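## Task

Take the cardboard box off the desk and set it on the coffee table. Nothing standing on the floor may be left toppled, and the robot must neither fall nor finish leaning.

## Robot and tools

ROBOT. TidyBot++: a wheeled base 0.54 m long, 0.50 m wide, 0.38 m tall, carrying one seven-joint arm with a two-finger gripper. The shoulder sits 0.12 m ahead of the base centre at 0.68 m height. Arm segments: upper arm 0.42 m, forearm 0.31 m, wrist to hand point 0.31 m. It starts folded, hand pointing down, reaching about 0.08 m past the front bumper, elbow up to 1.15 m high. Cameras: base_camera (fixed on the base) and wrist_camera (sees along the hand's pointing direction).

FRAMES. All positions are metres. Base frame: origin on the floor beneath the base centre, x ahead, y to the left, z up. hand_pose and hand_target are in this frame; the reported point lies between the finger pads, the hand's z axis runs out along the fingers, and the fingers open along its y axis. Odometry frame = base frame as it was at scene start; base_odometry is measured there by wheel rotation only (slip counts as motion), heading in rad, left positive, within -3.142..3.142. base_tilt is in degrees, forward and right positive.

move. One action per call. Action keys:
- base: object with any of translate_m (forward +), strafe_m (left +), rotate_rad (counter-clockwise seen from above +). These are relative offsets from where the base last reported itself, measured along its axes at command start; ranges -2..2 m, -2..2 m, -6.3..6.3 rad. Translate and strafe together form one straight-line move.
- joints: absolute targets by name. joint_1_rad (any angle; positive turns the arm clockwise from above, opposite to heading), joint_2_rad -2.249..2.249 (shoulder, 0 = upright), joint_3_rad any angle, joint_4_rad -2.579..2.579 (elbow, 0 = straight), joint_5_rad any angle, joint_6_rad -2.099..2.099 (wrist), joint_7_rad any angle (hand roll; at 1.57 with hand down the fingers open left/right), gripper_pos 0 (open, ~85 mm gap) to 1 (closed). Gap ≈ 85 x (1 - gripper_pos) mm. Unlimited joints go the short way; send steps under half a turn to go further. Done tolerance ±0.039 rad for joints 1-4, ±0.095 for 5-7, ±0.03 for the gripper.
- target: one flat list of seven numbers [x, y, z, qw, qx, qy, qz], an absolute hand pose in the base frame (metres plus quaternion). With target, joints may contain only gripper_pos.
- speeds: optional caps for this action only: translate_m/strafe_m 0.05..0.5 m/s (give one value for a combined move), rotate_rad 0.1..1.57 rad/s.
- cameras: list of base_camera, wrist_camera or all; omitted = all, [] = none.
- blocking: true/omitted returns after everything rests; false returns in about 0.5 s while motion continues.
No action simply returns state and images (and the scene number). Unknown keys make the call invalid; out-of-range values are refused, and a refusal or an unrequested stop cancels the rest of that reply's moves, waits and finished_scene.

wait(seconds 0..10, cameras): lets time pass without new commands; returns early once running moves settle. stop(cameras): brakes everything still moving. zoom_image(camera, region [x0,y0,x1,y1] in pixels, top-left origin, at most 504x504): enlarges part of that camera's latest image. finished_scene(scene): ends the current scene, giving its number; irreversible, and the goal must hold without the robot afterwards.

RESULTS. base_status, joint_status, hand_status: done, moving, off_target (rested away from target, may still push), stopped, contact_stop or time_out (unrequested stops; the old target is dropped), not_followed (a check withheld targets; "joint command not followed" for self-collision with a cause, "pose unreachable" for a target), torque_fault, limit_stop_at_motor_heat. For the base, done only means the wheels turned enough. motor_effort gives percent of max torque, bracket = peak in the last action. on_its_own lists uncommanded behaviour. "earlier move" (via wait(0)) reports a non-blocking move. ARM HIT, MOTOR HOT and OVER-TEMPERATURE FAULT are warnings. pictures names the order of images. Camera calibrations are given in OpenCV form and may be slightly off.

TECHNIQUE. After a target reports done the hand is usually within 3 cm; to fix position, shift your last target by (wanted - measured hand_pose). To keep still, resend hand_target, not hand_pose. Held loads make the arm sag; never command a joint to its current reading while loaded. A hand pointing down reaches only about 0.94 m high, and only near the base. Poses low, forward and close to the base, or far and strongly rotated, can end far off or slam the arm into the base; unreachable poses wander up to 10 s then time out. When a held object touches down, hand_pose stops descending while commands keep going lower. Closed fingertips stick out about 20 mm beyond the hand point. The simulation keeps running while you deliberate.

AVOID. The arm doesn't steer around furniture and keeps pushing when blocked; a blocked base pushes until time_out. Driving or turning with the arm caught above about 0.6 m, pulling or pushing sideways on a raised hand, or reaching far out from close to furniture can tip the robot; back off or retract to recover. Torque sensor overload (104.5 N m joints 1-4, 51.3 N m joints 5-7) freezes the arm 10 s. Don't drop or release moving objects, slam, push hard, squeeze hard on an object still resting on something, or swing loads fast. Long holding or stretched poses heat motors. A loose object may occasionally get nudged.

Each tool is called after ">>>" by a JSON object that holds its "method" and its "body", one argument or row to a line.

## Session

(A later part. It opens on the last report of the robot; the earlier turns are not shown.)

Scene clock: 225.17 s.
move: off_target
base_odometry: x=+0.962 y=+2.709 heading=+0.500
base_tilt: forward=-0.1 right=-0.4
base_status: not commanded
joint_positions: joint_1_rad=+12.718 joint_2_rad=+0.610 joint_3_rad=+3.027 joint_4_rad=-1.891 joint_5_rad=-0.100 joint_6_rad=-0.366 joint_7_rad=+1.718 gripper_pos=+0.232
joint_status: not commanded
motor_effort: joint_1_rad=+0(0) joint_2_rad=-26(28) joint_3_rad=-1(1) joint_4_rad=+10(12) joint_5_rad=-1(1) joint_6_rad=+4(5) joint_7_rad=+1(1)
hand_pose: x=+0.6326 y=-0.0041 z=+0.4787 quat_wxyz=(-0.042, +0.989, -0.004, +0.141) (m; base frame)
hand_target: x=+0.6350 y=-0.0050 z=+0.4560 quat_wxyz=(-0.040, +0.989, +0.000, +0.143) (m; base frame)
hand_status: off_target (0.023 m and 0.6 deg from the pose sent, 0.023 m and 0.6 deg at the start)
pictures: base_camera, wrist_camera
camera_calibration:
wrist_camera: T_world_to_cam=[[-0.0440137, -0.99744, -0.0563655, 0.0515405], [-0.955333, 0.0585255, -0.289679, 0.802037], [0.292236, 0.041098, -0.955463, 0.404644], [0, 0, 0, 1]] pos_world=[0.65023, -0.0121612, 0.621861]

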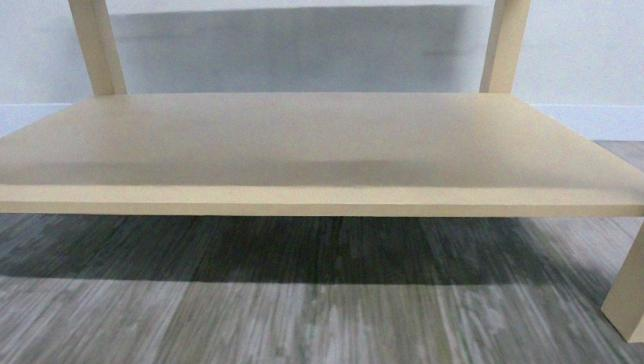

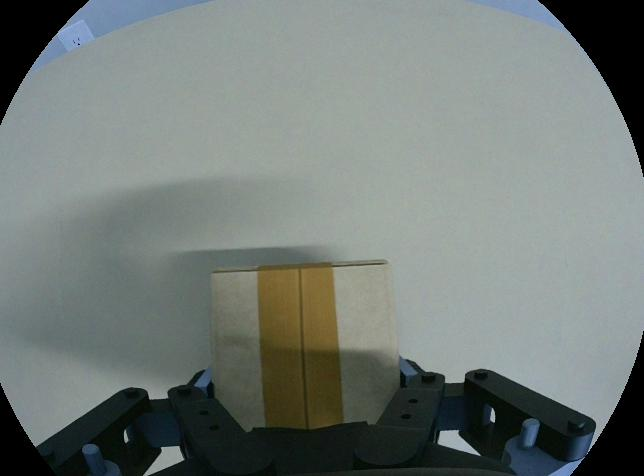

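>>> {"method": "move", "body": {
  "target": [0.635, -0.005, 0.468, -0.040, 0.989, 0, 0.143],
  "cameras": []
}}

>>> {"method": "move", "body": {
  "joints": {"gripper_pos": 0.2},
  "cameras": ["wrist_camera"]
}}

>>> {"method": "move", "body": {
  "joints": {"gripper_pos": 0.12},
  "cameras": ["wrist_camera"]
}}

>>> {"method": "move", "body": {
  "joints": {"gripper_pos": 0.0},
  "cameras": ["wrist_camera"]
}}

Scene clock: 229.80 s.
move: done
base_odometry: x=+0.962 y=+2.709 heading=+0.500
base_tilt: forward=-0.1 right=-0.4
base_status: not commanded
joint_positions: joint_1_rad=+12.718 joint_2_rad=+0.610 joint_3_rad=+3.027 joint_4_rad=-1.891 joint_5_rad=-0.100 joint_6_rad=-0.366 joint_7_rad=+1.718 gripper_pos=+0.232
joint_status: not commanded
motor_effort: joint_1_rad=+0(0) joint_2_rad=-26(27) joint_3_rad=-1(1) joint_4_rad=+12(12) joint_5_rad=-1(1) joint_6_rad=+4(5) joint_7_rad=+1(1)
hand_pose: x=+0.6327 y=-0.0041 z=+0.4788 quat_wxyz=(-0.042, +0.989, -0.004, +0.141) (m; base frame)
hand_target: x=+0.6350 y=-0.0050 z=+0.4680 quat_wxyz=(-0.040, +0.989, +0.000, +0.143) (m; base frame)
hand_status: done (0.011 m and 0.6 deg from the pose sent, 0.011 m and 0.6 deg at the start)
pictures: none
No camera images: "cameras" was empty.

Scene clock: 230.60 s.
move: done
base_odometry: x=+0.962 y=+2.709 heading=+0.500
base_tilt: forward=-0.2 right=-0.4
base_status: not commanded
joint_positions: joint_1_rad=+12.718 joint_2_rad=+0.615 joint_3_rad=+3.027 joint_4_rad=-1.890 joint_5_rad=-0.100 joint_6_rad=-0.366 joint_7_rad=+1.718 gripper_pos=+0.199
joint_status: all done
motor_effort: joint_1_rad=+0(1) joint_2_rad=-28(31) joint_3_rad=-1(2) joint_4_rad=+12(13) joint_5_rad=-1(1) joint_6_rad=+3(4) joint_7_rad=+1(1)
hand_pose: x=+0.6323 y=-0.0040 z=+0.4767 quat_wxyz=(-0.043, +0.989, -0.005, +0.140) (m; base frame)
hand_target: x=+0.6350 y=-0.0050 z=+0.4680 quat_wxyz=(-0.040, +0.989, +0.000, +0.143) (m; base frame)
hand_status: not commanded
pictures: wrist_camera
camera_calibration:
wrist_camera: T_world_to_cam=[[-0.0443244, -0.997397, -0.0568773, 0.0519506], [-0.956314, 0.0588287, -0.286361, 0.800201], [0.288962, 0.0416998, -0.956432, 0.405312], [0, 0, 0, 1]] pos_world=[0.650427, -0.0121608, 0.619755]

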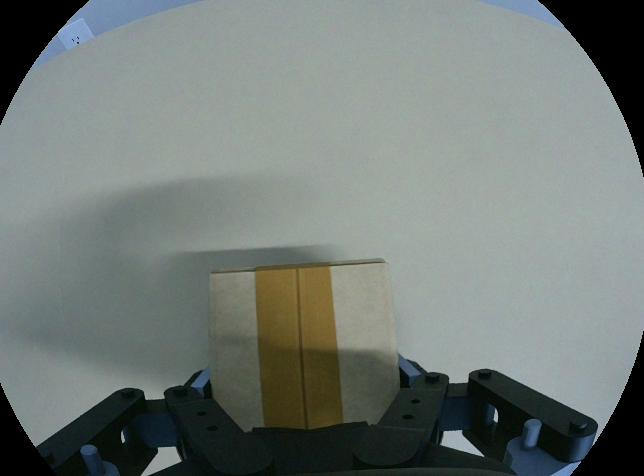

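Scene clock: 231.20 s.
move: done
base_odometry: x=+0.962 y=+2.709 heading=+0.500
base_tilt: forward=-0.1 right=-0.3
base_status: not commanded
joint_positions: joint_1_rad=+12.718 joint_2_rad=+0.627 joint_3_rad=+3.027 joint_4_rad=-1.890 joint_5_rad=-0.100 joint_6_rad=-0.366 joint_7_rad=+1.718 gripper_pos=+0.120
joint_status: all done
motor_effort: joint_1_rad=-1(1) joint_2_rad=-32(33) joint_3_rad=-1(2) joint_4_rad=+13(13) joint_5_rad=-1(1) joint_6_rad=+3(4) joint_7_rad=+1(1)
hand_pose: x=+0.6299 y=-0.0036 z=+0.4707 quat_wxyz=(-0.043, +0.990, -0.005, +0.134) (m; base frame)
hand_target: x=+0.6350 y=-0.0050 z=+0.4680 quat_wxyz=(-0.040, +0.989, +0.000, +0.143) (m; base frame)
hand_status: not commanded
pictures: wrist_camera
camera_calibration:
wrist_camera: T_world_to_cam=[[-0.0450065, -0.997295, -0.0581192, 0.0528684], [-0.959624, 0.0593301, -0.274958, 0.792798], [0.277662, 0.0433977, -0.959698, 0.408956], [0, 0, 0, 1]] pos_world=[0.649616, -0.0120592, 0.613533]

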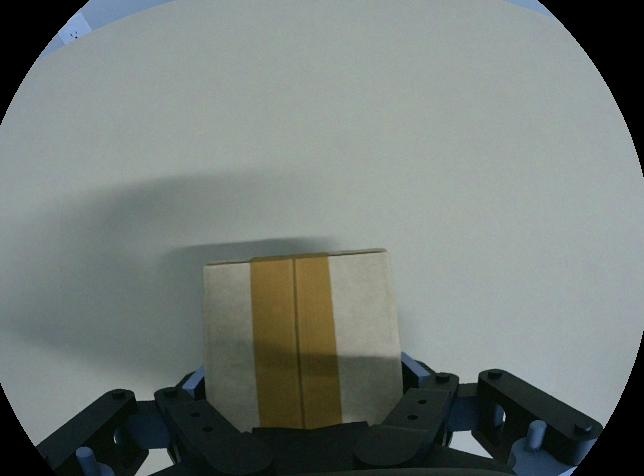

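Scene clock: 231.73 s.
move: done
base_odometry: x=+0.962 y=+2.709 heading=+0.500
base_tilt: forward=-0.2 right=-0.4
base_status: not commanded
joint_positions: joint_1_rad=+12.718 joint_2_rad=+0.627 joint_3_rad=+3.027 joint_4_rad=-1.890 joint_5_rad=-0.100 joint_6_rad=-0.366 joint_7_rad=+1.718 gripper_pos=+0.000
joint_status: all done
motor_effort: joint_1_rad=+0(0) joint_2_rad=-32(33) joint_3_rad=-2(2) joint_4_rad=+13(13) joint_5_rad=+0(1) joint_6_rad=+3(3) joint_7_rad=+1(1)
hand_pose: x=+0.6299 y=-0.0036 z=+0.4707 quat_wxyz=(-0.043, +0.990, -0.005, +0.134) (m; base frame)
hand_target: x=+0.6350 y=-0.0050 z=+0.4680 quat_wxyz=(-0.040, +0.989, +0.000, +0.143) (m; base frame)
hand_status: not commanded
pictures: wrist_camera
camera_calibration:
wrist_camera: T_world_to_cam=[[-0.0450065, -0.997295, -0.0581192, 0.0528684], [-0.959624, 0.0593301, -0.274958, 0.792798], [0.277662, 0.0433977, -0.959698, 0.408956], [0, 0, 0, 1]] pos_world=[0.649616, -0.0120592, 0.613533]

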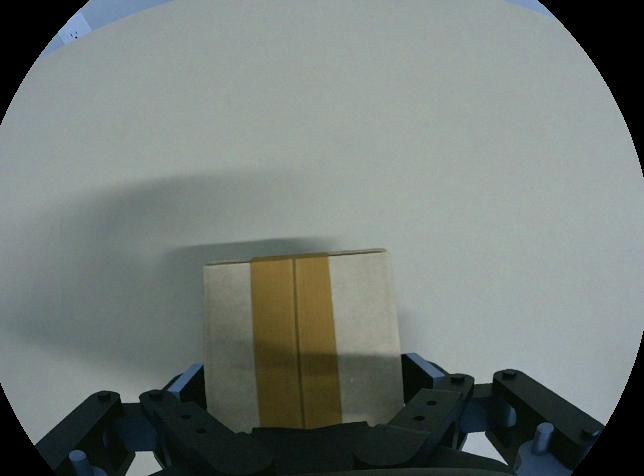

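>>> {"method": "move", "body": {
  "target": [0.618, -0.004, 0.53, -0.041, 0.989, -0.003, 0.139],
  "cameras": ["wrist_camera"]
}}

>>> {"method": "move", "body": {
  "target": [0.60, -0.004, 0.60, -0.041, 0.989, -0.003, 0.139],
  "cameras": ["wrist_camera"]
}}

>>> {"method": "move", "body": {
  "target": [0.57, -0.004, 0.70, -0.041, 0.989, -0.003, 0.139]
}}

Scene clock: 236.47 s.
move: done
base_odometry: x=+0.962 y=+2.709 heading=+0.500
base_tilt: forward=-0.2 right=-0.4
base_status: not commanded
joint_positions: joint_1_rad=+12.718 joint_2_rad=+0.512 joint_3_rad=+3.031 joint_4_rad=-1.890 joint_5_rad=-0.101 joint_6_rad=-0.423 joint_7_rad=+1.718 gripper_pos=+0.000
joint_status: not commanded
motor_effort: joint_1_rad=+0(0) joint_2_rad=-30(34) joint_3_rad=-1(2) joint_4_rad=+14(15) joint_5_rad=+0(1) joint_6_rad=+3(4) joint_7_rad=+1(1)
hand_pose: x=+0.6343 y=-0.0057 z=+0.5241 quat_wxyz=(-0.038, +0.986, -0.001, +0.162) (m; base frame)
hand_target: x=+0.6180 y=-0.0040 z=+0.5300 quat_wxyz=(-0.041, +0.989, -0.003, +0.139) (m; base frame)
hand_status: done (0.017 m and 2.7 deg from the pose sent, 0.061 m and 0.7 deg at the start)
pictures: wrist_camera
camera_calibration:
wrist_camera: T_world_to_cam=[[-0.0377506, -0.998094, -0.0488127, 0.0446446], [-0.942287, 0.0518166, -0.330772, 0.830061], [0.332671, 0.0335088, -0.942448, 0.415081], [0, 0, 0, 1]] pos_world=[0.645756, -0.0123602, 0.667932]

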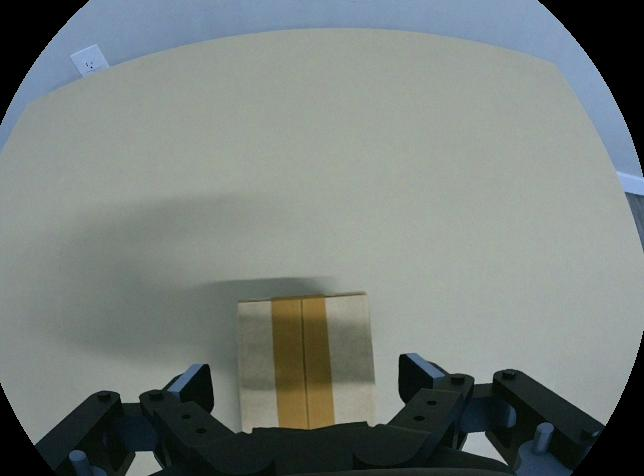

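Scene clock: 237.87 s.
move: done
base_odometry: x=+0.962 y=+2.709 heading=+0.500
base_tilt: forward=-0.2 right=-0.4
base_status: not commanded
joint_positions: joint_1_rad=+12.689 joint_2_rad=+0.360 joint_3_rad=+3.080 joint_4_rad=-1.852 joint_5_rad=-0.101 joint_6_rad=-0.606 joint_7_rad=+1.718 gripper_pos=+0.000
joint_status: not commanded
motor_effort: joint_1_rad=+0(0) joint_2_rad=-27(32) joint_3_rad=+0(1) joint_4_rad=+16(17) joint_5_rad=+0(1) joint_6_rad=+4(4) joint_7_rad=+1(1)
hand_pose: x=+0.6182 y=-0.0117 z=+0.5941 quat_wxyz=(-0.028, +0.986, +0.002, +0.164) (m; base frame)
hand_target: x=+0.6000 y=-0.0040 z=+0.6000 quat_wxyz=(-0.041, +0.989, -0.003, +0.139) (m; base frame)
hand_status: done (0.021 m and 3.3 deg from the pose sent, 0.083 m and 2.7 deg at the start)
pictures: wrist_camera
camera_calibration:
wrist_camera: T_world_to_cam=[[-0.0344915, -0.998996, -0.0285914, 0.0273405], [-0.940998, 0.0420993, -0.335784, 0.840326], [0.33665, 0.0153228, -0.941505, 0.483405], [0, 0, 0, 1]] pos_world=[0.62895, -0.0154712, 0.738078]

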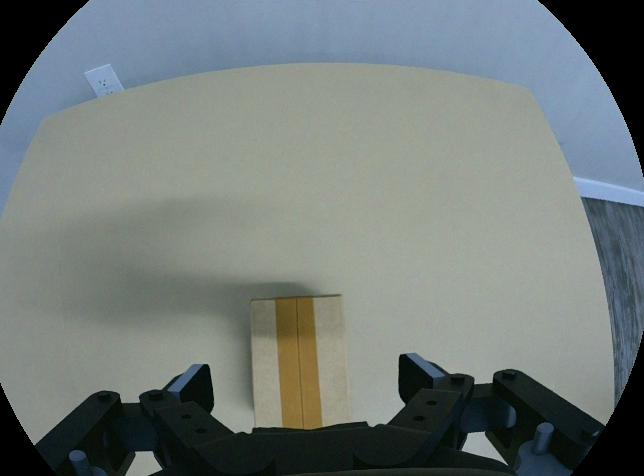

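Scene clock: 239.33 s.
move: done
base_odometry: x=+0.962 y=+2.709 heading=+0.500
base_tilt: forward=-0.1 right=-0.4
base_status: not commanded
joint_positions: joint_1_rad=+12.648 joint_2_rad=+0.179 joint_3_rad=+3.139 joint_4_rad=-1.733 joint_5_rad=-0.101 joint_6_rad=-0.899 joint_7_rad=+1.718 gripper_pos=+0.000
joint_status: not commanded
motor_effort: joint_1_rad=+0(0) joint_2_rad=-23(30) joint_3_rad=+0(1) joint_4_rad=+18(20) joint_5_rad=-1(1) joint_6_rad=+4(4) joint_7_rad=+1(1)
hand_pose: x=+0.5920 y=-0.0119 z=+0.6974 quat_wxyz=(-0.025, +0.985, +0.009, +0.168) (m; base frame)
hand_target: x=+0.5700 y=-0.0040 z=+0.7000 quat_wxyz=(-0.041, +0.989, -0.003, +0.139) (m; base frame)
hand_status: done (0.024 m and 4.1 deg from the pose sent, 0.117 m and 3.3 deg at the start)
pictures: base_camera, wrist_camera
camera_calibration:
wrist_camera: T_world_to_cam=[[-0.0227142, -0.999525, -0.0208251, 0.0167487], [-0.938577, 0.0284941, -0.343891, 0.854583], [0.344321, 0.0117347, -0.938779, 0.583034], [0, 0, 0, 1]] pos_world=[0.601721, -0.0144515, 0.841572]

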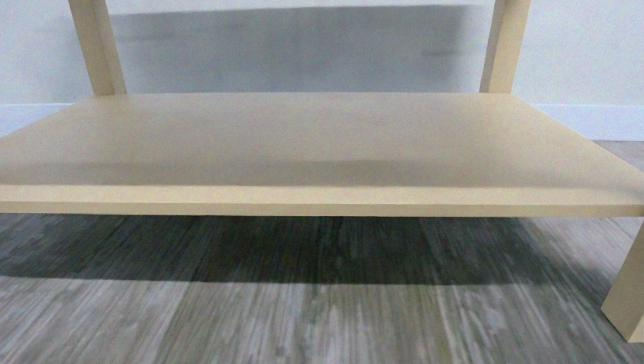

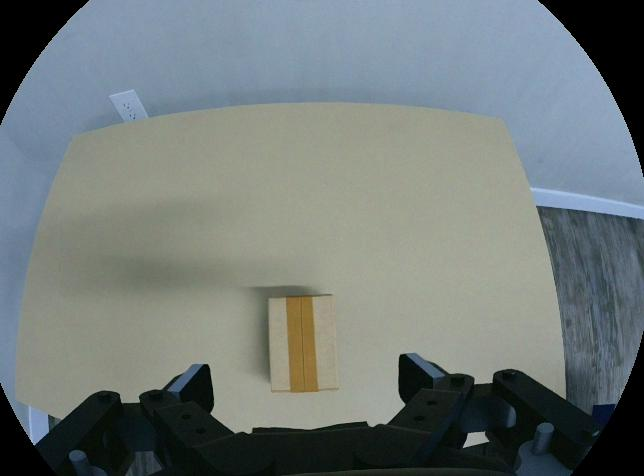

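>>> {"method": "finished_scene", "body": {
  "scene": 2
}}

The scene is finished: the task was done.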